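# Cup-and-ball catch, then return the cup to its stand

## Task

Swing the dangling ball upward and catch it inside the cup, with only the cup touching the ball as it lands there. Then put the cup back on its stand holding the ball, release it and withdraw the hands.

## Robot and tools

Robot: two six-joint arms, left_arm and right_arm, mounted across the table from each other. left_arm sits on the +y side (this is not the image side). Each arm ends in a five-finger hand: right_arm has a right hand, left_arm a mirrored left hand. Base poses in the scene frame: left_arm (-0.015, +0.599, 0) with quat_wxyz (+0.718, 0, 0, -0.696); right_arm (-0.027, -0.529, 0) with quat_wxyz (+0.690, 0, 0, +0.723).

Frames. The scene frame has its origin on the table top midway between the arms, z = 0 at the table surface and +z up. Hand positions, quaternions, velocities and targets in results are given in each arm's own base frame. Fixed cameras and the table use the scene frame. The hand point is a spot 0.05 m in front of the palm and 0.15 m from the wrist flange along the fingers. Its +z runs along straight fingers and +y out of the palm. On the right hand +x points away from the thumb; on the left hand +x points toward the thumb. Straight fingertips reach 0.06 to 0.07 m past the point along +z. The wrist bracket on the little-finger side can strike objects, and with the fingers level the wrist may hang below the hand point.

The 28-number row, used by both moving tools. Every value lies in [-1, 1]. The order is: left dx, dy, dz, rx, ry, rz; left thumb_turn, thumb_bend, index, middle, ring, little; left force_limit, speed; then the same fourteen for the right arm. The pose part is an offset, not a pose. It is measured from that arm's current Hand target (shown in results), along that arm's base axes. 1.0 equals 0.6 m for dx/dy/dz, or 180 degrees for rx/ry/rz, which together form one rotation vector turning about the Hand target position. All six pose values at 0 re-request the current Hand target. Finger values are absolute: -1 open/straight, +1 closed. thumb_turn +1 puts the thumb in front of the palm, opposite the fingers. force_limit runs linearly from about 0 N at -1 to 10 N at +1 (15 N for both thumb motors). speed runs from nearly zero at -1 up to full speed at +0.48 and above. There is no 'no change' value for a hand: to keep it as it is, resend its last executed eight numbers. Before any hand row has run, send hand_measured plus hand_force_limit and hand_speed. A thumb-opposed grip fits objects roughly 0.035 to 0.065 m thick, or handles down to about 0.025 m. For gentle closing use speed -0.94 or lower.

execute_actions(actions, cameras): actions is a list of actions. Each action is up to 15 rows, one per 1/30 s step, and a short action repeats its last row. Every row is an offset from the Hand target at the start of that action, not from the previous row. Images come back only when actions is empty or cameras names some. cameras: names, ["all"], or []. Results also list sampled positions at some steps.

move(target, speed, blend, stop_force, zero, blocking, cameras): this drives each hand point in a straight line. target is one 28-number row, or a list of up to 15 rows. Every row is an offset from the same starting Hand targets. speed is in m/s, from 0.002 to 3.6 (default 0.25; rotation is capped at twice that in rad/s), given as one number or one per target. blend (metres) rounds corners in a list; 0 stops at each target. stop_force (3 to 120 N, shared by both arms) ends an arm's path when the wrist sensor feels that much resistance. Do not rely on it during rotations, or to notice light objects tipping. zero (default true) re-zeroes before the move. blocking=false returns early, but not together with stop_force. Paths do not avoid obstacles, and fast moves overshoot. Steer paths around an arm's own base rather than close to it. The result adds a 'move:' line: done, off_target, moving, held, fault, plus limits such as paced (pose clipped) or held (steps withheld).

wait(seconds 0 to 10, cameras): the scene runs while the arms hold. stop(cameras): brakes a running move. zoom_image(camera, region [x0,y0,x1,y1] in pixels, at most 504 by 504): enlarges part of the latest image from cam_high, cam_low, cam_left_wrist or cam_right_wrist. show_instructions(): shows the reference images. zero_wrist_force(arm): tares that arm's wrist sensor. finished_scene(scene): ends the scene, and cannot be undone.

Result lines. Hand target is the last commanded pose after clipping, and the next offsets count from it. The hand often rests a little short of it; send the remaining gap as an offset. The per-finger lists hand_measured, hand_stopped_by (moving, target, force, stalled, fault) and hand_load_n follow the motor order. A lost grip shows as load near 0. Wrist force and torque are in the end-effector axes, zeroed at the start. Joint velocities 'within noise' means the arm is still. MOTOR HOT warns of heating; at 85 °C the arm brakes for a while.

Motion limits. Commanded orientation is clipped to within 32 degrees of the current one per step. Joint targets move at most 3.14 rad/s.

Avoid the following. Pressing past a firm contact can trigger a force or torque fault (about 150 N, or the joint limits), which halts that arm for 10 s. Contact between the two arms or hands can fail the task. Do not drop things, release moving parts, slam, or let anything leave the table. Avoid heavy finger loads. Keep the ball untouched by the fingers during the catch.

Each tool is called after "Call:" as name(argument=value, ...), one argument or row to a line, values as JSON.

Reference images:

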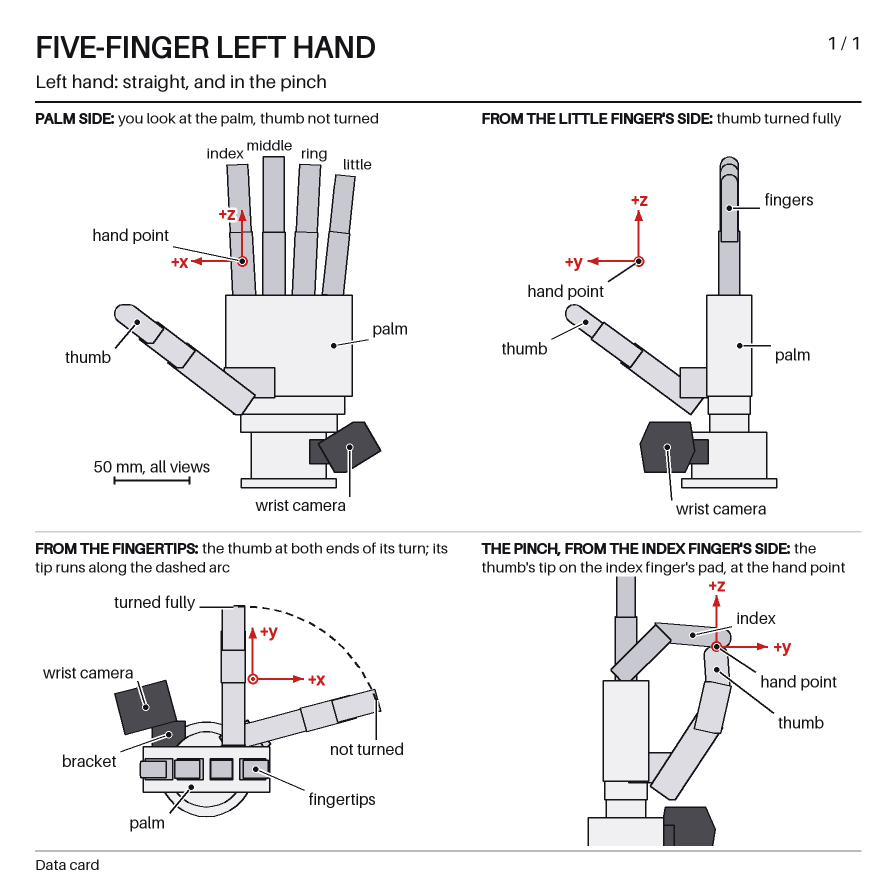

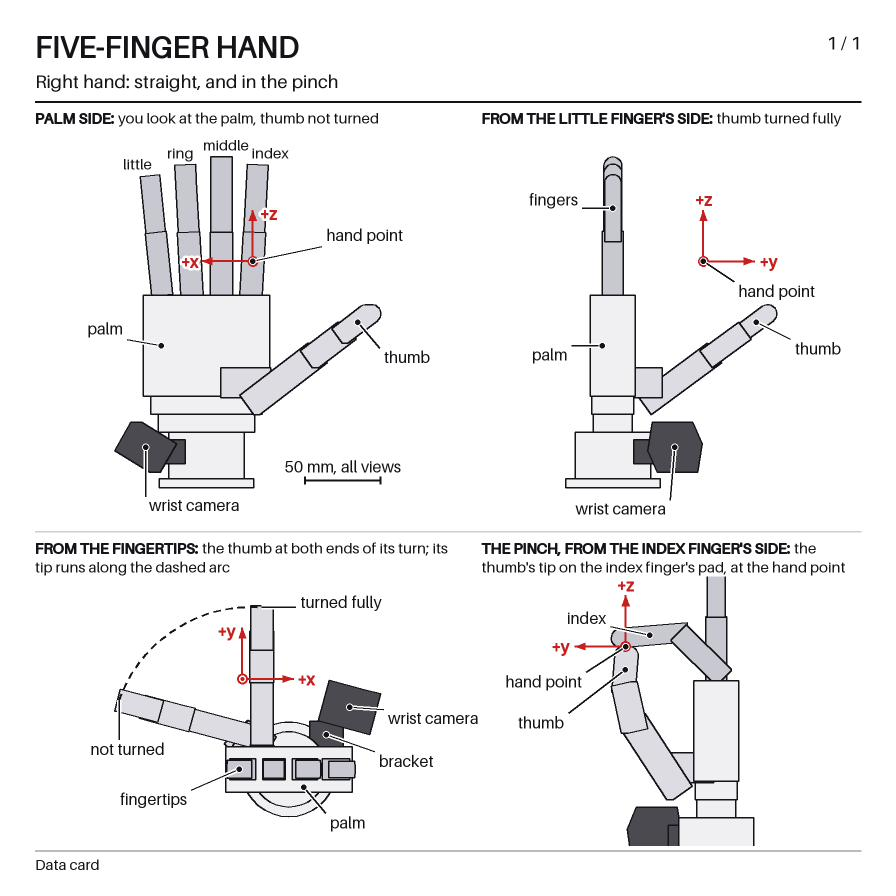

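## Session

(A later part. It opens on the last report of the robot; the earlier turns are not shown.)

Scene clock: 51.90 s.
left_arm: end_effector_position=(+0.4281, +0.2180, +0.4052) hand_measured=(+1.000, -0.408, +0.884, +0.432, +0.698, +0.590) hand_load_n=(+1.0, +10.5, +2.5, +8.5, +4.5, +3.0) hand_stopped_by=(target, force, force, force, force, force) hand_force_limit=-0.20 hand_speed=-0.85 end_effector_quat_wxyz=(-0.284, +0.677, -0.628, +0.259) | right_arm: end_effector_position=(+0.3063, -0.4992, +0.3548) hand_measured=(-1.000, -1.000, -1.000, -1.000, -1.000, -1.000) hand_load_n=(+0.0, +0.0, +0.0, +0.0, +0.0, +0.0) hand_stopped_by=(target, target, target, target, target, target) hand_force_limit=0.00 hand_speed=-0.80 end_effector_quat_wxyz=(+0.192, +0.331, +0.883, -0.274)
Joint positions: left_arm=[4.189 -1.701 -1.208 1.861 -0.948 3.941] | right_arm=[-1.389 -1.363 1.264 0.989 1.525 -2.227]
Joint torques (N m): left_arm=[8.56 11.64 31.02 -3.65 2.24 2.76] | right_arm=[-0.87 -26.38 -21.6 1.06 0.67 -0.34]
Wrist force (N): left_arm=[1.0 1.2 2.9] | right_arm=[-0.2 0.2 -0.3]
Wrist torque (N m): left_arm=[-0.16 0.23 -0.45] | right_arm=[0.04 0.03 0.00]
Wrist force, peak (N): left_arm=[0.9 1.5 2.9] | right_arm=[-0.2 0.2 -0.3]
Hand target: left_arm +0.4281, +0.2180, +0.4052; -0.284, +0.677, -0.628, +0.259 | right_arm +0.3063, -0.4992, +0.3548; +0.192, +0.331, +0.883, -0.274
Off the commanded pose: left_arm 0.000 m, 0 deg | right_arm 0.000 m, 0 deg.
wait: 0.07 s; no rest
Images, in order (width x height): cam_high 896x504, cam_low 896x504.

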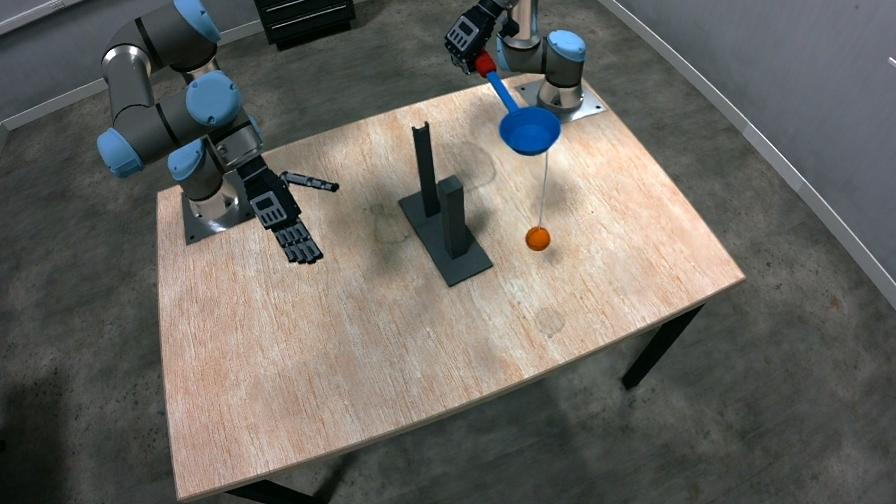

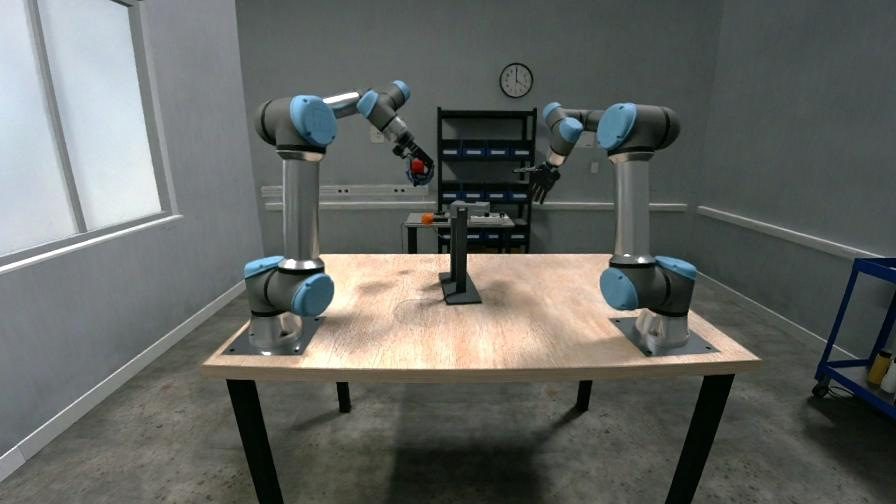

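Call:
wait(
  seconds=0.02,
  cameras=["cam_high"],
)

Call:
wait(
  seconds=0.02,
  cameras=["cam_high"],
)

Call:
wait(
  seconds=0.02,
  cameras=["cam_high"],
)

Call:
wait(
  seconds=0.02,
  cameras=["cam_high"],
)

Call:
wait(
  seconds=0.02,
  cameras=["cam_high"],
)

Call:
wait(
  seconds=0.02,
  cameras=["cam_high"],
)

Call:
wait(
  seconds=0.02,
  cameras=["cam_high"],
)

Call:
wait(
  seconds=0.02,
  cameras=["cam_high"],
)

Call:
wait(
  seconds=0.02,
  cameras=["cam_high"],
)

Call:
wait(
  seconds=0.02,
  cameras=["cam_high"],
)

Call:
wait(
  seconds=0.02,
  cameras=["cam_high"],
)

Call:
wait(
  seconds=0.02,
  cameras=["cam_high"],
)

Scene clock: 52.57 s.
left_arm: end_effector_position=(+0.4281, +0.2180, +0.4052) hand_measured=(+1.000, -0.408, +0.884, +0.432, +0.698, +0.590) hand_load_n=(+1.5, +10.5, +3.0, +8.5, +4.5, +3.0) hand_stopped_by=(target, force, force, force, force, force) hand_force_limit=-0.20 hand_speed=-0.85 end_effector_quat_wxyz=(-0.284, +0.677, -0.628, +0.259) | right_arm: end_effector_position=(+0.3063, -0.4992, +0.3548) hand_measured=(-1.000, -1.000, -1.000, -1.000, -1.000, -1.000) hand_load_n=(-0.5, +0.0, +0.0, +0.0, +0.0, +0.0) hand_stopped_by=(target, target, target, target, target, target) hand_force_limit=0.00 hand_speed=-0.80 end_effector_quat_wxyz=(+0.192, +0.331, +0.883, -0.274)
Joint positions: left_arm=[4.189 -1.701 -1.208 1.861 -0.948 3.941] | right_arm=[-1.389 -1.363 1.264 0.989 1.525 -2.227]
Joint torques (N m): left_arm=[8.49 12.03 31.55 -3.58 2.12 2.71] | right_arm=[-1.24 -25.8 -22.36 1.08 0.59 -0.33]
Wrist force (N): left_arm=[0.9 1.2 3.2] | right_arm=[-0.4 0.1 0.0]
Wrist torque (N m): left_arm=[-0.20 0.27 -0.46] | right_arm=[0.01 0.05 -0.02]
Wrist force, peak (N): left_arm=[1.0 1.5 3.4] | right_arm=[-0.4 0.0 -0.2]
Hand target: left_arm +0.4281, +0.2180, +0.4052; -0.284, +0.677, -0.628, +0.259 | right_arm +0.3063, -0.4992, +0.3548; +0.192, +0.331, +0.883, -0.274
Off the commanded pose: left_arm 0.000 m, 0 deg | right_arm 0.000 m, 0 deg.
wait: 0.03 s; at rest from the start
Images, in order (width x height): cam_high 896x504.

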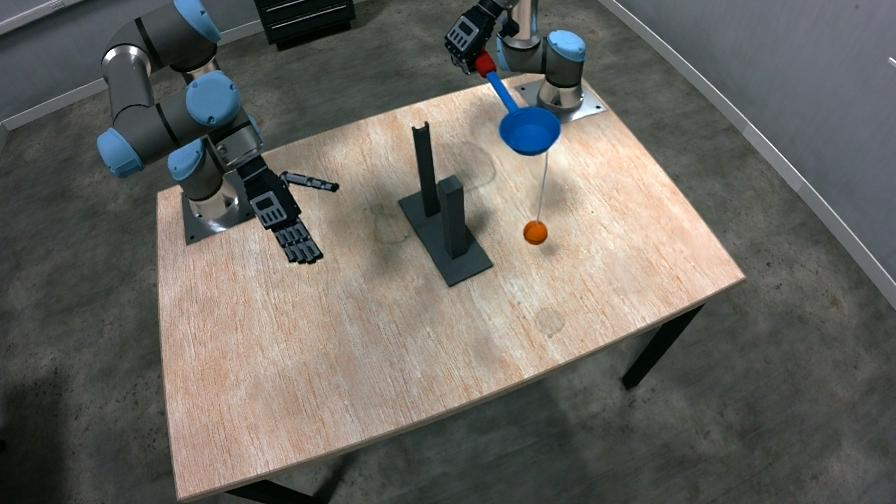

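Scene clock: 52.60 s.
left_arm: end_effector_position=(+0.4281, +0.2180, +0.4052) hand_measured=(+1.000, -0.408, +0.884, +0.432, +0.698, +0.590) hand_load_n=(+1.0, +10.5, +3.0, +9.0, +4.5, +3.0) hand_stopped_by=(target, force, force, force, force, force) hand_force_limit=-0.20 hand_speed=-0.85 end_effector_quat_wxyz=(-0.284, +0.677, -0.628, +0.259) | right_arm: end_effector_position=(+0.3063, -0.4992, +0.3548) hand_measured=(-1.000, -1.000, -1.000, -1.000, -1.000, -1.000) hand_load_n=(+0.0, +0.0, +0.0, +0.0, +0.0, +0.0) hand_stopped_by=(target, target, target, target, target, target) hand_force_limit=0.00 hand_speed=-0.80 end_effector_quat_wxyz=(+0.192, +0.331, +0.883, -0.274)
Joint positions: left_arm=[4.189 -1.701 -1.208 1.861 -0.948 3.941] | right_arm=[-1.389 -1.363 1.264 0.989 1.525 -2.227]
Joint torques (N m): left_arm=[8.49 12.48 31.43 -3.5 2.18 2.62] | right_arm=[-0.31 -26.18 -22.2 1.09 0.53 -0.44]
Wrist force (N): left_arm=[0.9 1.5 3.0] | right_arm=[-0.1 0.2 0.0]
Wrist torque (N m): left_arm=[-0.14 0.26 -0.47] | right_arm=[0.03 0.02 0.00]
Wrist force, peak (N): left_arm=[0.9 1.5 3.0] | right_arm=[-0.1 0.2 0.0]
Hand target: left_arm +0.4281, +0.2180, +0.4052; -0.284, +0.677, -0.628, +0.259 | right_arm +0.3063, -0.4992, +0.3548; +0.192, +0.331, +0.883, -0.274
Off the commanded pose: left_arm 0.000 m, 0 deg | right_arm 0.000 m, 0 deg.
wait: 0.03 s; no rest
Images, in order (width x height): cam_high 896x504.

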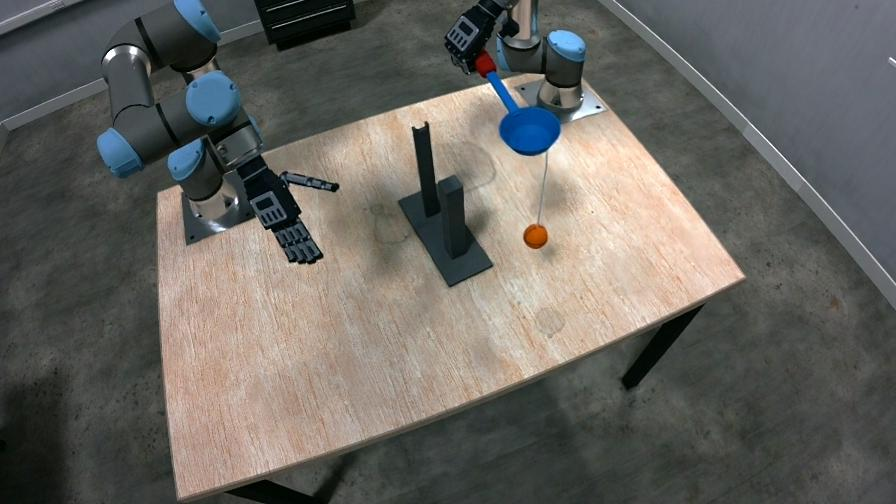

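Scene clock: 52.63 s.
left_arm: end_effector_position=(+0.4281, +0.2180, +0.4052) hand_measured=(+1.000, -0.408, +0.884, +0.432, +0.698, +0.590) hand_load_n=(+1.0, +10.5, +3.0, +9.0, +4.5, +3.0) hand_stopped_by=(target, force, force, force, force, force) hand_force_limit=-0.20 hand_speed=-0.85 end_effector_quat_wxyz=(-0.284, +0.677, -0.628, +0.259) | right_arm: end_effector_position=(+0.3063, -0.4992, +0.3548) hand_measured=(-1.000, -1.000, -1.000, -1.000, -1.000, -1.000) hand_load_n=(-0.5, +0.0, +0.0, +0.0, +0.0, +0.0) hand_stopped_by=(target, target, target, target, target, target) hand_force_limit=0.00 hand_speed=-0.80 end_effector_quat_wxyz=(+0.192, +0.331, +0.883, -0.274)
Joint positions: left_arm=[4.189 -1.701 -1.208 1.861 -0.948 3.941] | right_arm=[-1.389 -1.363 1.264 0.989 1.525 -2.227]
Joint torques (N m): left_arm=[8.74 11.97 31.58 -3.53 2.12 2.69] | right_arm=[-1.02 -26.09 -22.08 1.17 0.61 -0.39]
Wrist force (N): left_arm=[0.8 1.1 3.0] | right_arm=[-0.1 0.1 0.0]
Wrist torque (N m): left_arm=[-0.18 0.26 -0.45] | right_arm=[0.02 0.01 0.00]
Wrist force, peak (N): left_arm=[0.8 1.1 3.0] | right_arm=[-0.1 0.1 0.0]
Hand target: left_arm +0.4281, +0.2180, +0.4052; -0.284, +0.677, -0.628, +0.259 | right_arm +0.3063, -0.4992, +0.3548; +0.192, +0.331, +0.883, -0.274
Off the commanded pose: left_arm 0.000 m, 0 deg | right_arm 0.000 m, 0 deg.
wait: 0.03 s; no rest
Images, in order (width x height): cam_high 896x504.

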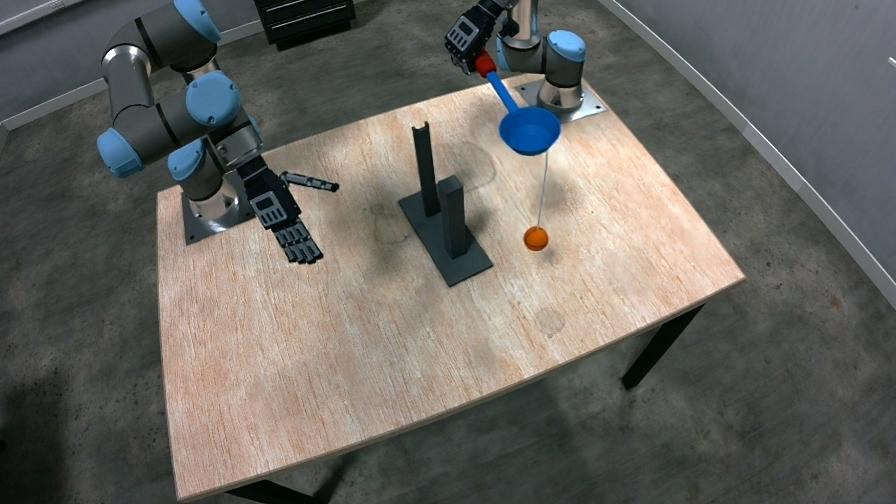

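Scene clock: 52.67 s.
left_arm: end_effector_position=(+0.4281, +0.2180, +0.4052) hand_measured=(+1.000, -0.408, +0.884, +0.432, +0.698, +0.590) hand_load_n=(+1.0, +10.5, +3.0, +9.0, +4.0, +3.0) hand_stopped_by=(target, force, force, force, force, force) hand_force_limit=-0.20 hand_speed=-0.85 end_effector_quat_wxyz=(-0.284, +0.677, -0.628, +0.259) | right_arm: end_effector_position=(+0.3063, -0.4992, +0.3548) hand_measured=(-1.000, -1.000, -1.000, -1.000, -1.000, -1.000) hand_load_n=(+0.0, +0.0, +0.0, +0.0, +0.0, +0.0) hand_stopped_by=(target, target, target, target, target, target) hand_force_limit=0.00 hand_speed=-0.80 end_effector_quat_wxyz=(+0.192, +0.331, +0.883, -0.274)
Joint positions: left_arm=[4.189 -1.701 -1.208 1.861 -0.948 3.941] | right_arm=[-1.389 -1.363 1.264 0.989 1.525 -2.227]
Joint torques (N m): left_arm=[8.43 11.68 31.24 -3.56 2.09 2.67] | right_arm=[-0.1 -26.32 -22.5 1.09 0.65 -0.36]
Wrist force (N): left_arm=[1.0 1.3 3.0] | right_arm=[-0.3 -0.1 0.0]
Wrist torque (N m): left_arm=[-0.18 0.24 -0.44] | right_arm=[-0.02 0.05 -0.02]
Wrist force, peak (N): left_arm=[1.0 1.3 3.0] | right_arm=[-0.3 -0.1 0.0]
Hand target: left_arm +0.4281, +0.2180, +0.4052; -0.284, +0.677, -0.628, +0.259 | right_arm +0.3063, -0.4992, +0.3548; +0.192, +0.331, +0.883, -0.274
Off the commanded pose: left_arm 0.000 m, 0 deg | right_arm 0.000 m, 0 deg.
wait: 0.03 s; no rest
Images, in order (width x height): cam_high 896x504.

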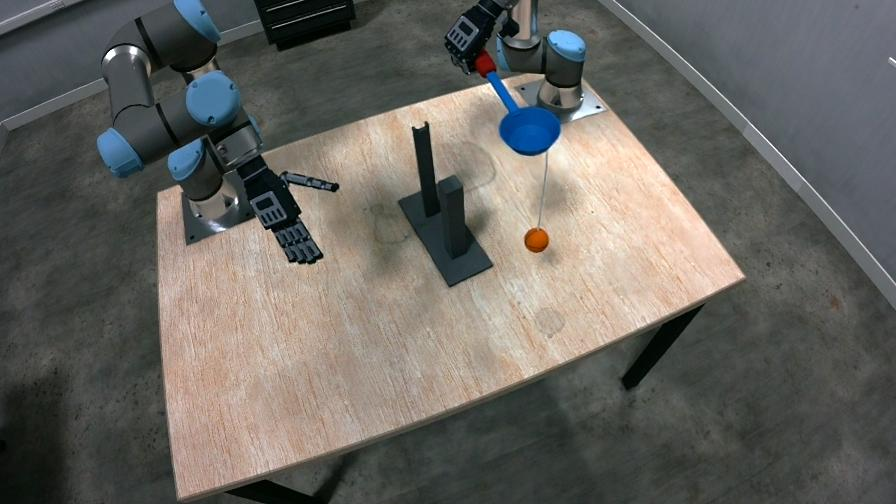

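Scene clock: 52.70 s.
left_arm: end_effector_position=(+0.4281, +0.2180, +0.4052) hand_measured=(+1.000, -0.408, +0.884, +0.432, +0.698, +0.590) hand_load_n=(+1.0, +10.0, +3.0, +9.0, +4.5, +3.0) hand_stopped_by=(target, force, force, force, force, force) hand_force_limit=-0.20 hand_speed=-0.85 end_effector_quat_wxyz=(-0.284, +0.677, -0.628, +0.259) | right_arm: end_effector_position=(+0.3063, -0.4992, +0.3548) hand_measured=(-1.000, -1.000, -1.000, -1.000, -1.000, -1.000) hand_load_n=(+0.0, -0.5, +0.0, +0.0, +0.0, +0.0) hand_stopped_by=(target, target, target, target, target, target) hand_force_limit=0.00 hand_speed=-0.80 end_effector_quat_wxyz=(+0.192, +0.331, +0.883, -0.274)
Joint positions: left_arm=[4.189 -1.701 -1.208 1.861 -0.948 3.941] | right_arm=[-1.389 -1.363 1.264 0.989 1.525 -2.227]
Joint torques (N m): left_arm=[8.54 11.79 31.65 -3.64 2.19 2.6] | right_arm=[-0.96 -26.49 -22.13 0.98 0.65 -0.46]
Wrist force (N): left_arm=[1.1 1.4 3.2] | right_arm=[-0.4 0.0 -0.2]
Wrist torque (N m): left_arm=[-0.16 0.23 -0.44] | right_arm=[0.02 0.07 -0.02]
Wrist force, peak (N): left_arm=[1.1 1.4 3.2] | right_arm=[-0.4 0.0 -0.2]
Hand target: left_arm +0.4281, +0.2180, +0.4052; -0.284, +0.677, -0.628, +0.259 | right_arm +0.3063, -0.4992, +0.3548; +0.192, +0.331, +0.883, -0.274
Off the commanded pose: left_arm 0.000 m, 0 deg | right_arm 0.000 m, 0 deg.
wait: 0.03 s; no rest
Images, in order (width x height): cam_high 896x504.

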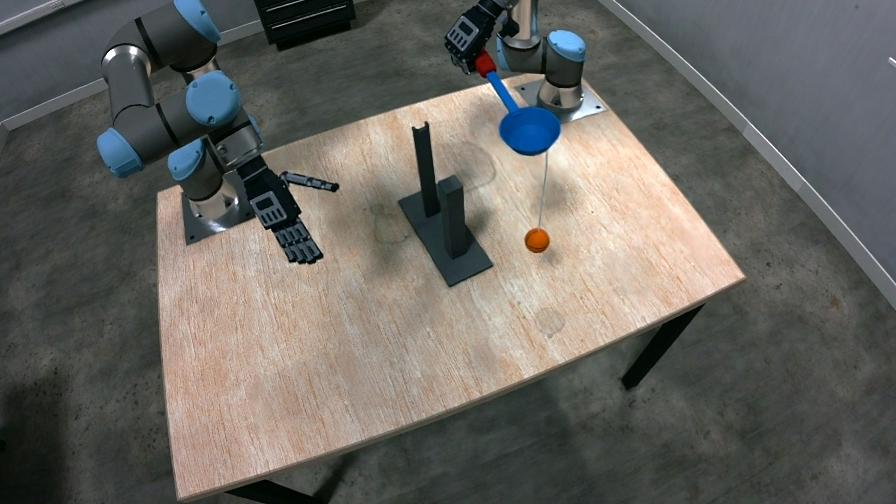

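Scene clock: 52.73 s.
left_arm: end_effector_position=(+0.4281, +0.2180, +0.4052) hand_measured=(+1.000, -0.408, +0.884, +0.432, +0.698, +0.590) hand_load_n=(+1.0, +10.5, +3.0, +8.5, +4.5, +3.0) hand_stopped_by=(target, force, force, force, force, force) hand_force_limit=-0.20 hand_speed=-0.85 end_effector_quat_wxyz=(-0.284, +0.677, -0.628, +0.259) | right_arm: end_effector_position=(+0.3063, -0.4992, +0.3548) hand_measured=(-1.000, -1.000, -1.000, -1.000, -1.000, -1.000) hand_load_n=(-0.5, +0.0, +0.0, +0.0, +0.0, +0.0) hand_stopped_by=(target, target, target, target, target, target) hand_force_limit=0.00 hand_speed=-0.80 end_effector_quat_wxyz=(+0.192, +0.331, +0.883, -0.274)
Joint positions: left_arm=[4.189 -1.701 -1.208 1.861 -0.948 3.941] | right_arm=[-1.389 -1.363 1.264 0.989 1.525 -2.227]
Joint torques (N m): left_arm=[8.65 12.35 31.3 -3.5 2.17 2.61] | right_arm=[-1.22 -26.47 -22.65 1.04 0.57 -0.48]
Wrist force (N): left_arm=[1.0 0.9 2.8] | right_arm=[-0.3 0.1 -0.1]
Wrist torque (N m): left_arm=[-0.21 0.22 -0.43] | right_arm=[0.02 0.04 -0.01]
Wrist force, peak (N): left_arm=[1.0 0.9 2.8] | right_arm=[-0.3 0.1 -0.1]
Hand target: left_arm +0.4281, +0.2180, +0.4052; -0.284, +0.677, -0.628, +0.259 | right_arm +0.3063, -0.4992, +0.3548; +0.192, +0.331, +0.883, -0.274
Off the commanded pose: left_arm 0.000 m, 0 deg | right_arm 0.000 m, 0 deg.
wait: 0.03 s; no rest
Images, in order (width x height): cam_high 896x504.

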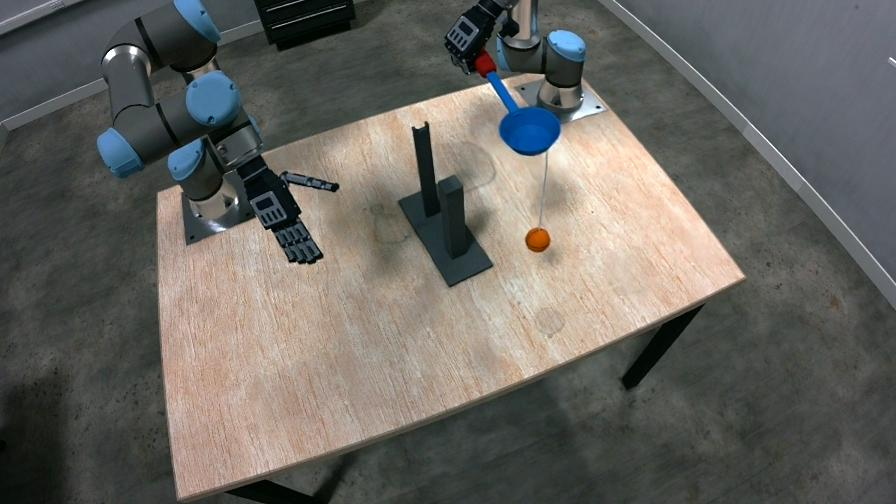

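Scene clock: 52.77 s.
left_arm: end_effector_position=(+0.4281, +0.2180, +0.4052) hand_measured=(+1.000, -0.408, +0.884, +0.432, +0.698, +0.590) hand_load_n=(+1.0, +10.5, +3.0, +9.0, +4.0, +3.0) hand_stopped_by=(target, force, force, force, force, force) hand_force_limit=-0.20 hand_speed=-0.85 end_effector_quat_wxyz=(-0.284, +0.677, -0.628, +0.259) | right_arm: end_effector_position=(+0.3063, -0.4992, +0.3548) hand_measured=(-1.000, -1.000, -1.000, -1.000, -1.000, -1.000) hand_load_n=(+0.0, +0.0, -0.5, +0.0, +0.0, +0.0) hand_stopped_by=(target, target, target, target, target, target) hand_force_limit=0.00 hand_speed=-0.80 end_effector_quat_wxyz=(+0.192, +0.331, +0.883, -0.274)
Joint positions: left_arm=[4.189 -1.701 -1.208 1.861 -0.948 3.941] | right_arm=[-1.389 -1.363 1.264 0.989 1.525 -2.227]
Joint torques (N m): left_arm=[8.36 12.42 30.92 -3.5 2.15 2.64] | right_arm=[-0.9 -27.2 -21.98 1.13 0.69 -0.41]
Wrist force (N): left_arm=[0.8 1.4 2.9] | right_arm=[-0.4 0.1 -0.2]
Wrist torque (N m): left_arm=[-0.15 0.26 -0.46] | right_arm=[0.03 0.06 -0.02]
Wrist force, peak (N): left_arm=[0.8 1.4 2.9] | right_arm=[-0.4 0.1 -0.2]
Hand target: left_arm +0.4281, +0.2180, +0.4052; -0.284, +0.677, -0.628, +0.259 | right_arm +0.3063, -0.4992, +0.3548; +0.192, +0.331, +0.883, -0.274
Off the commanded pose: left_arm 0.000 m, 0 deg | right_arm 0.000 m, 0 deg.
wait: 0.03 s; no rest
Images, in order (width x height): cam_high 896x504.

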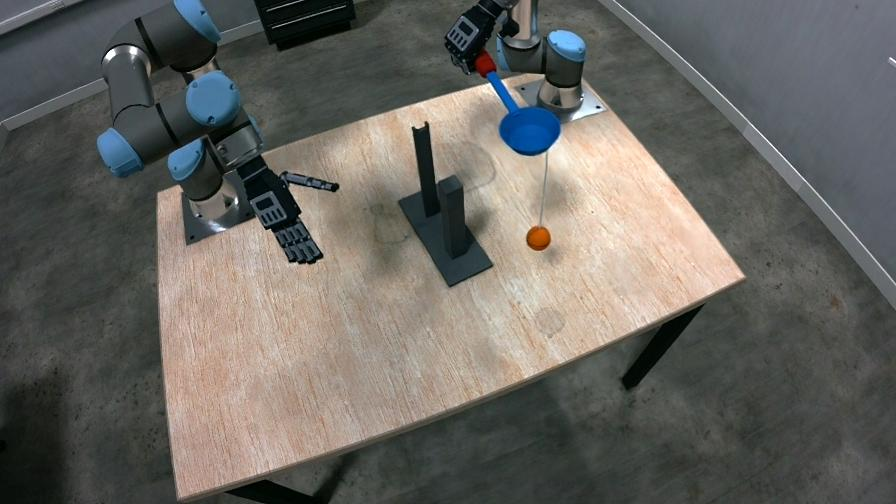

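Scene clock: 52.80 s.
left_arm: end_effector_position=(+0.4281, +0.2180, +0.4052) hand_measured=(+1.000, -0.408, +0.884, +0.432, +0.698, +0.590) hand_load_n=(+1.0, +10.0, +3.0, +8.5, +4.5, +3.0) hand_stopped_by=(target, force, force, force, force, force) hand_force_limit=-0.20 hand_speed=-0.85 end_effector_quat_wxyz=(-0.284, +0.677, -0.628, +0.259) | right_arm: end_effector_position=(+0.3063, -0.4992, +0.3548) hand_measured=(-1.000, -1.000, -1.000, -1.000, -1.000, -1.000) hand_load_n=(+0.0, +0.0, +0.0, +0.0, +0.0, +0.0) hand_stopped_by=(target, target, target, target, target, target) hand_force_limit=0.00 hand_speed=-0.80 end_effector_quat_wxyz=(+0.192, +0.331, +0.883, -0.274)
Joint positions: left_arm=[4.189 -1.701 -1.208 1.861 -0.948 3.941] | right_arm=[-1.389 -1.363 1.264 0.989 1.525 -2.227]
Joint torques (N m): left_arm=[8.23 11.94 31.33 -3.57 2.18 2.61] | right_arm=[-0.51 -26.25 -21.83 1.27 0.83 -0.45]
Wrist force (N): left_arm=[1.1 1.1 2.9] | right_arm=[-0.2 0.2 0.0]
Wrist torque (N m): left_arm=[-0.18 0.21 -0.44] | right_arm=[0.03 0.03 -0.01]
Wrist force, peak (N): left_arm=[1.1 1.1 2.9] | right_arm=[-0.2 0.2 0.0]
Hand target: left_arm +0.4281, +0.2180, +0.4052; -0.284, +0.677, -0.628, +0.259 | right_arm +0.3063, -0.4992, +0.3548; +0.192, +0.331, +0.883, -0.274
Off the commanded pose: left_arm 0.000 m, 0 deg | right_arm 0.000 m, 0 deg.
wait: 0.03 s; no rest
Images, in order (width x height): cam_high 896x504.

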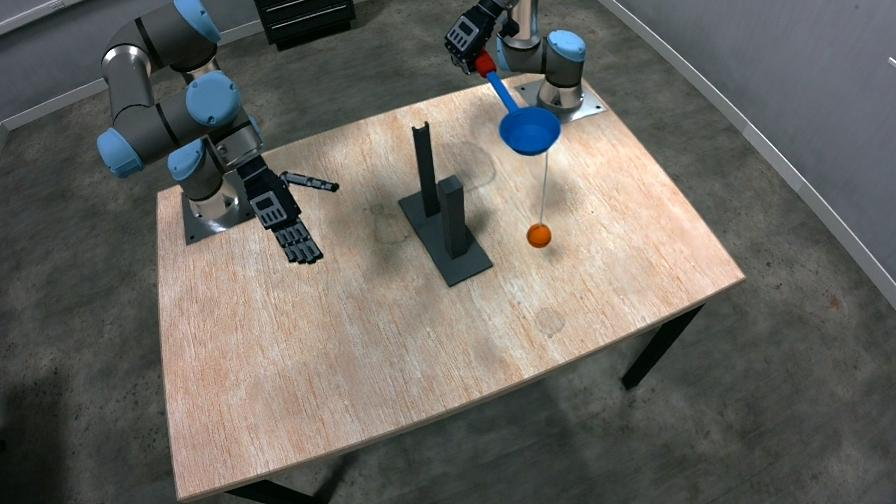

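Scene clock: 52.83 s.
left_arm: end_effector_position=(+0.4281, +0.2180, +0.4052) hand_measured=(+1.000, -0.408, +0.884, +0.432, +0.698, +0.590) hand_load_n=(+1.0, +10.5, +3.0, +8.5, +4.0, +3.0) hand_stopped_by=(target, force, force, force, force, force) hand_force_limit=-0.20 hand_speed=-0.85 end_effector_quat_wxyz=(-0.284, +0.677, -0.628, +0.259) | right_arm: end_effector_position=(+0.3063, -0.4992, +0.3548) hand_measured=(-1.000, -1.000, -1.000, -1.000, -1.000, -1.000) hand_load_n=(-0.5, +0.0, +0.0, +0.0, +0.0, +0.0) hand_stopped_by=(target, target, target, target, target, target) hand_force_limit=0.00 hand_speed=-0.80 end_effector_quat_wxyz=(+0.192, +0.331, +0.883, -0.274)
Joint positions: left_arm=[4.189 -1.701 -1.208 1.861 -0.948 3.941] | right_arm=[-1.389 -1.363 1.264 0.989 1.525 -2.227]
Joint torques (N m): left_arm=[8.64 11.74 31.5 -3.48 2.16 2.64] | right_arm=[-0.65 -26.46 -22.29 1.14 0.73 -0.36]
Wrist force (N): left_arm=[0.7 1.0 3.1] | right_arm=[-0.2 0.2 -0.1]
Wrist torque (N m): left_arm=[-0.21 0.28 -0.47] | right_arm=[0.02 0.03 -0.01]
Wrist force, peak (N): left_arm=[0.7 1.0 3.1] | right_arm=[-0.2 0.2 -0.1]
Hand target: left_arm +0.4281, +0.2180, +0.4052; -0.284, +0.677, -0.628, +0.259 | right_arm +0.3063, -0.4992, +0.3548; +0.192, +0.331, +0.883, -0.274
Off the commanded pose: left_arm 0.000 m, 0 deg | right_arm 0.000 m, 0 deg.
wait: 0.03 s; no rest
Images, in order (width x height): cam_high 896x504.

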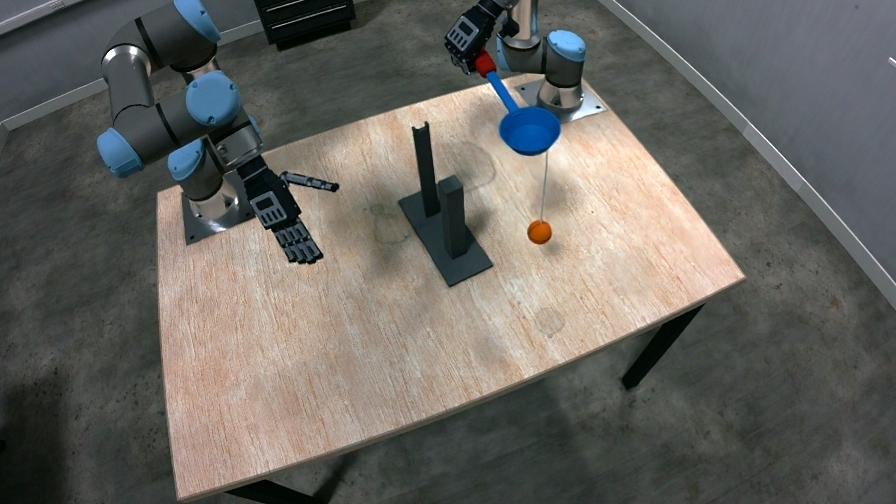

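Scene clock: 52.87 s.
left_arm: end_effector_position=(+0.4281, +0.2180, +0.4052) hand_measured=(+1.000, -0.408, +0.884, +0.432, +0.698, +0.590) hand_load_n=(+1.0, +10.0, +3.0, +8.5, +4.5, +3.0) hand_stopped_by=(target, force, force, force, force, force) hand_force_limit=-0.20 hand_speed=-0.85 end_effector_quat_wxyz=(-0.284, +0.677, -0.628, +0.259) | right_arm: end_effector_position=(+0.3063, -0.4992, +0.3548) hand_measured=(-1.000, -1.000, -1.000, -1.000, -1.000, -1.000) hand_load_n=(-0.5, +0.0, +0.0, +0.0, +0.0, +0.0) hand_stopped_by=(target, target, target, target, target, target) hand_force_limit=0.00 hand_speed=-0.80 end_effector_quat_wxyz=(+0.192, +0.331, +0.883, -0.274)
Joint positions: left_arm=[4.189 -1.701 -1.208 1.861 -0.948 3.941] | right_arm=[-1.389 -1.363 1.264 0.989 1.525 -2.227]
Joint torques (N m): left_arm=[8.41 11.91 31.19 -3.53 2.22 2.63] | right_arm=[-0.45 -26.96 -22.71 0.99 0.6 -0.46]
Wrist force (N): left_arm=[0.8 1.7 2.9] | right_arm=[-0.3 0.2 0.0]
Wrist torque (N m): left_arm=[-0.12 0.28 -0.50] | right_arm=[0.02 0.04 -0.01]
Wrist force, peak (N): left_arm=[0.8 1.7 2.9] | right_arm=[-0.3 0.2 0.0]
Hand target: left_arm +0.4281, +0.2180, +0.4052; -0.284, +0.677, -0.628, +0.259 | right_arm +0.3063, -0.4992, +0.3548; +0.192, +0.331, +0.883, -0.274
Off the commanded pose: left_arm 0.000 m, 0 deg | right_arm 0.000 m, 0 deg.
wait: 0.03 s; no rest
Images, in order (width x height): cam_high 896x504.

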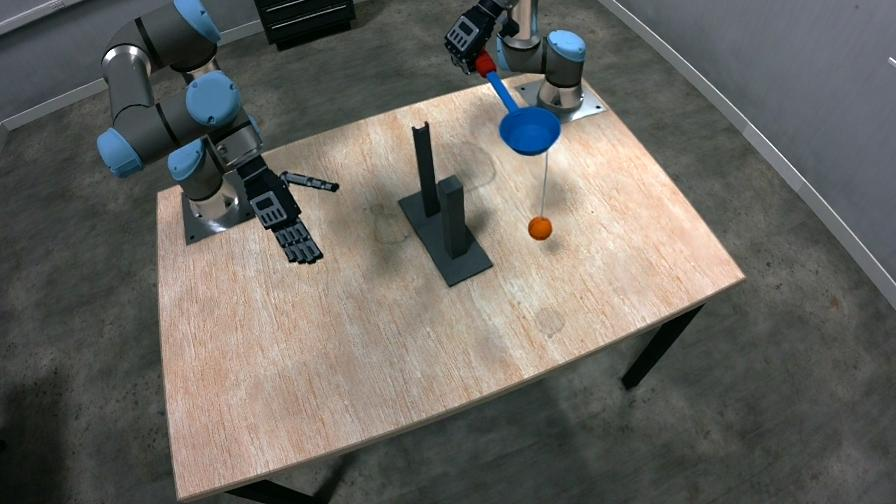

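Scene clock: 52.90 s.
left_arm: end_effector_position=(+0.4281, +0.2180, +0.4052) hand_measured=(+1.000, -0.408, +0.884, +0.432, +0.698, +0.590) hand_load_n=(+1.0, +10.5, +3.0, +8.5, +4.5, +2.5) hand_stopped_by=(target, force, force, force, force, force) hand_force_limit=-0.20 hand_speed=-0.85 end_effector_quat_wxyz=(-0.284, +0.677, -0.628, +0.259) | right_arm: end_effector_position=(+0.3063, -0.4992, +0.3548) hand_measured=(-1.000, -1.000, -1.000, -1.000, -1.000, -1.000) hand_load_n=(+0.0, +0.0, +0.0, +0.0, +0.0, +0.0) hand_stopped_by=(target, target, target, target, target, target) hand_force_limit=0.00 hand_speed=-0.80 end_effector_quat_wxyz=(+0.192, +0.331, +0.883, -0.274)
Joint positions: left_arm=[4.189 -1.701 -1.208 1.861 -0.948 3.941] | right_arm=[-1.389 -1.363 1.264 0.989 1.525 -2.227]
Joint torques (N m): left_arm=[8.4 12.17 31.45 -3.51 2.1 2.55] | right_arm=[-1.25 -25.86 -22.78 1.01 0.78 -0.58]
Wrist force (N): left_arm=[0.9 1.2 3.0] | right_arm=[-0.2 0.0 -0.1]
Wrist torque (N m): left_arm=[-0.18 0.26 -0.48] | right_arm=[0.00 0.02 -0.01]
Wrist force, peak (N): left_arm=[0.9 1.2 3.0] | right_arm=[-0.2 0.0 -0.1]
Hand target: left_arm +0.4281, +0.2180, +0.4052; -0.284, +0.677, -0.628, +0.259 | right_arm +0.3063, -0.4992, +0.3548; +0.192, +0.331, +0.883, -0.274
Off the commanded pose: left_arm 0.000 m, 0 deg | right_arm 0.000 m, 0 deg.
wait: 0.03 s; no rest
Images, in order (width x height): cam_high 896x504.

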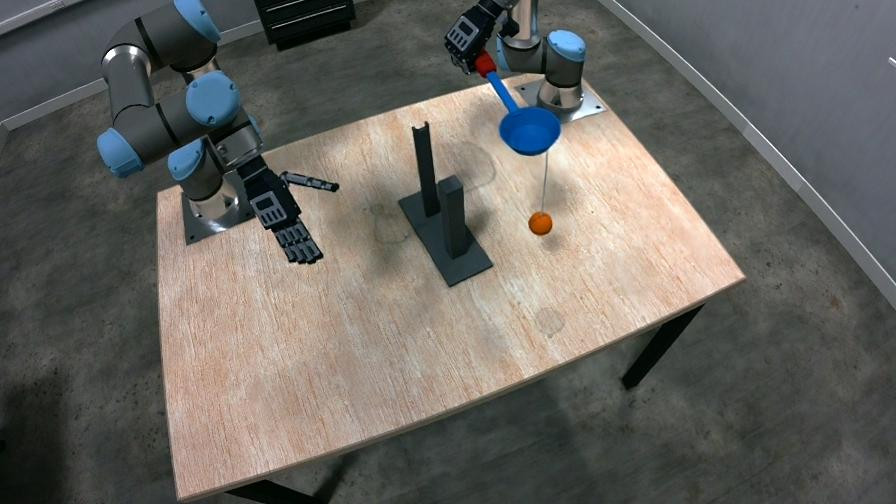

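Scene clock: 52.93 s.
left_arm: end_effector_position=(+0.4281, +0.2180, +0.4052) hand_measured=(+1.000, -0.408, +0.884, +0.432, +0.698, +0.590) hand_load_n=(+1.0, +10.5, +3.0, +8.5, +4.5, +3.0) hand_stopped_by=(target, force, force, force, force, force) hand_force_limit=-0.20 hand_speed=-0.85 end_effector_quat_wxyz=(-0.284, +0.677, -0.628, +0.259) | right_arm: end_effector_position=(+0.3063, -0.4992, +0.3548) hand_measured=(-1.000, -1.000, -1.000, -1.000, -1.000, -1.000) hand_load_n=(-0.5, +0.0, +0.0, +0.0, +0.0, +0.0) hand_stopped_by=(target, target, target, target, target, target) hand_force_limit=0.00 hand_speed=-0.80 end_effector_quat_wxyz=(+0.192, +0.331, +0.883, -0.274)
Joint positions: left_arm=[4.189 -1.701 -1.208 1.861 -0.948 3.941] | right_arm=[-1.389 -1.363 1.264 0.989 1.525 -2.227]
Joint torques (N m): left_arm=[8.44 11.55 31.24 -3.49 2.21 2.63] | right_arm=[-0.75 -25.44 -22.02 1.24 0.63 -0.44]
Wrist force (N): left_arm=[1.0 1.1 3.1] | right_arm=[-0.2 -0.1 0.1]
Wrist torque (N m): left_arm=[-0.20 0.24 -0.47] | right_arm=[-0.02 0.02 -0.02]
Wrist force, peak (N): left_arm=[1.0 1.1 3.1] | right_arm=[-0.2 -0.1 0.1]
Hand target: left_arm +0.4281, +0.2180, +0.4052; -0.284, +0.677, -0.628, +0.259 | right_arm +0.3063, -0.4992, +0.3548; +0.192, +0.331, +0.883, -0.274
Off the commanded pose: left_arm 0.000 m, 0 deg | right_arm 0.000 m, 0 deg.
wait: 0.03 s; no rest
Images, in order (width x height): cam_high 896x504.

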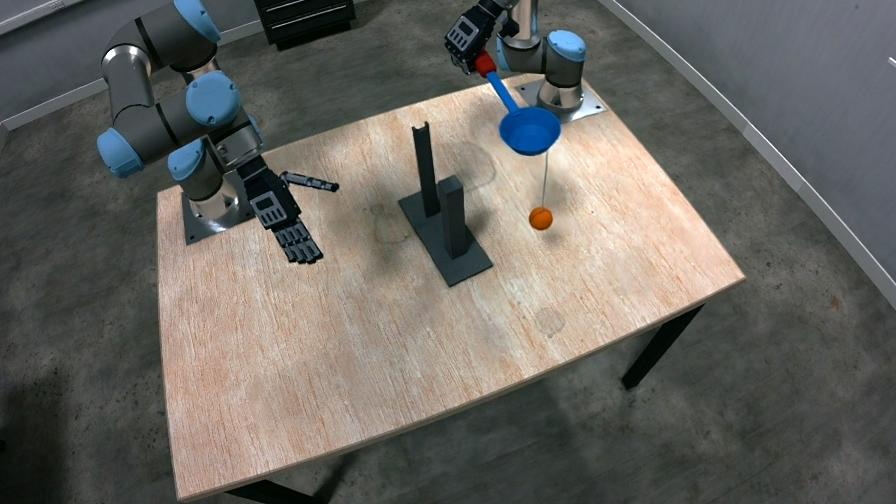

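Call:
wait(
  seconds=0.02,
  cameras=["cam_high", "cam_low", "cam_left_wrist"],
)

Scene clock: 54.43 s.
left_arm: end_effector_position=(+0.4281, +0.2180, +0.4052) hand_measured=(+1.000, -0.408, +0.884, +0.432, +0.698, +0.590) hand_load_n=(+1.0, +10.5, +3.0, +9.0, +4.5, +3.0) hand_stopped_by=(target, force, force, force, force, force) hand_force_limit=-0.20 hand_speed=-0.85 end_effector_quat_wxyz=(-0.284, +0.677, -0.628, +0.259) | right_arm: end_effector_position=(+0.3063, -0.4992, +0.3548) hand_measured=(-1.000, -1.000, -1.000, -1.000, -1.000, -1.000) hand_load_n=(+0.0, +0.0, +0.0, +0.0, +0.0, +0.0) hand_stopped_by=(target, target, target, target, target, target) hand_force_limit=0.00 hand_speed=-0.80 end_effector_quat_wxyz=(+0.192, +0.331, +0.883, -0.274)
Joint positions: left_arm=[4.189 -1.701 -1.208 1.861 -0.948 3.941] | right_arm=[-1.389 -1.363 1.264 0.989 1.525 -2.227]
Joint torques (N m): left_arm=[8.35 12.25 31.38 -3.3 2.15 2.39] | right_arm=[0.51 -25.96 -21.91 1.07 0.71 -0.51]
Wrist force (N): left_arm=[0.9 1.5 3.3] | right_arm=[-0.3 0.1 -0.1]
Wrist torque (N m): left_arm=[-0.17 0.26 -0.46] | right_arm=[0.02 0.04 -0.01]
Wrist force, peak (N): left_arm=[1.2 1.4 3.3] | right_arm=[-0.4 0.2 -0.2]
Hand target: left_arm +0.4281, +0.2180, +0.4052; -0.284, +0.677, -0.628, +0.259 | right_arm +0.3063, -0.4992, +0.3548; +0.192, +0.331, +0.883, -0.274
Off the commanded pose: left_arm 0.000 m, 0 deg | right_arm 0.000 m, 0 deg.
wait: 0.03 s; at rest from the start
camera_calibration:
cam_left_wrist: T_world_to_cam=[[0.664525, -0.261382, 0.700061, -0.510985], [-0.444031, -0.891621, 0.0885863, 0.357863], [0.601035, -0.369717, -0.708567, 0.220412], [0, 0, 0, 1]] pos_world=[0.36599, 0.267006, 0.482195]
Images, in order (width x height): cam_high 896x504, cam_low 896x504, cam_left_wrist 672x504.

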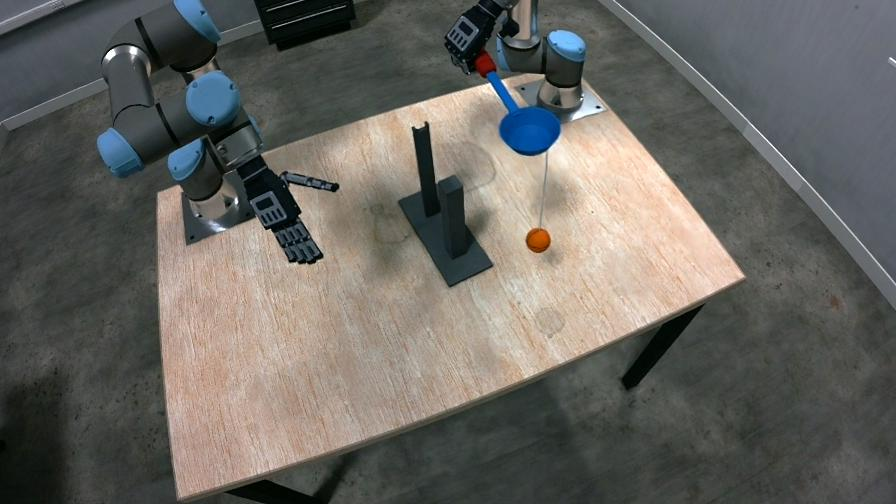

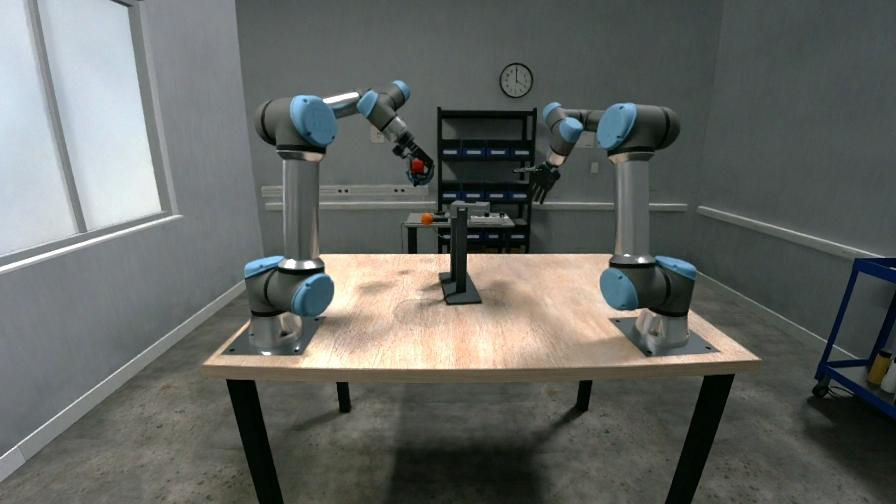

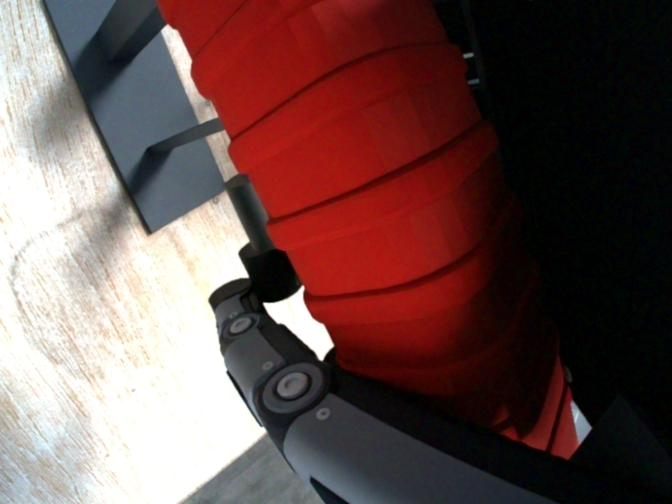

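Call:
zoom_image(
  camera="cam_high",
  region=[430, 40, 630, 270],
)

Call:
zoom_image(
  camera="cam_low",
  region=[380, 130, 500, 240],
)

Scaled by 2.191.

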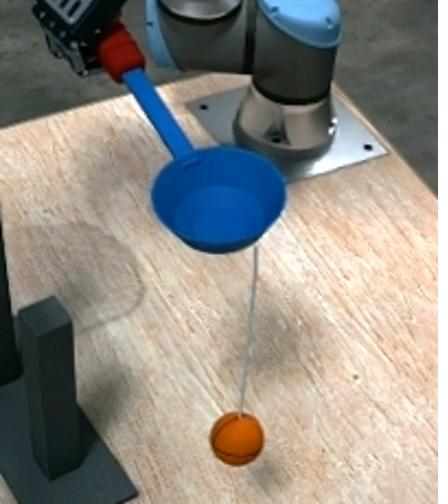

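Scaled by 4.200.

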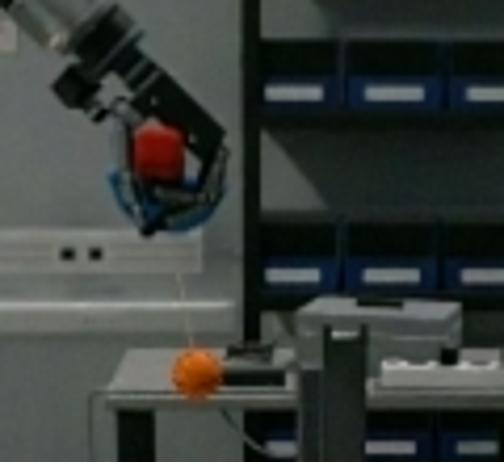

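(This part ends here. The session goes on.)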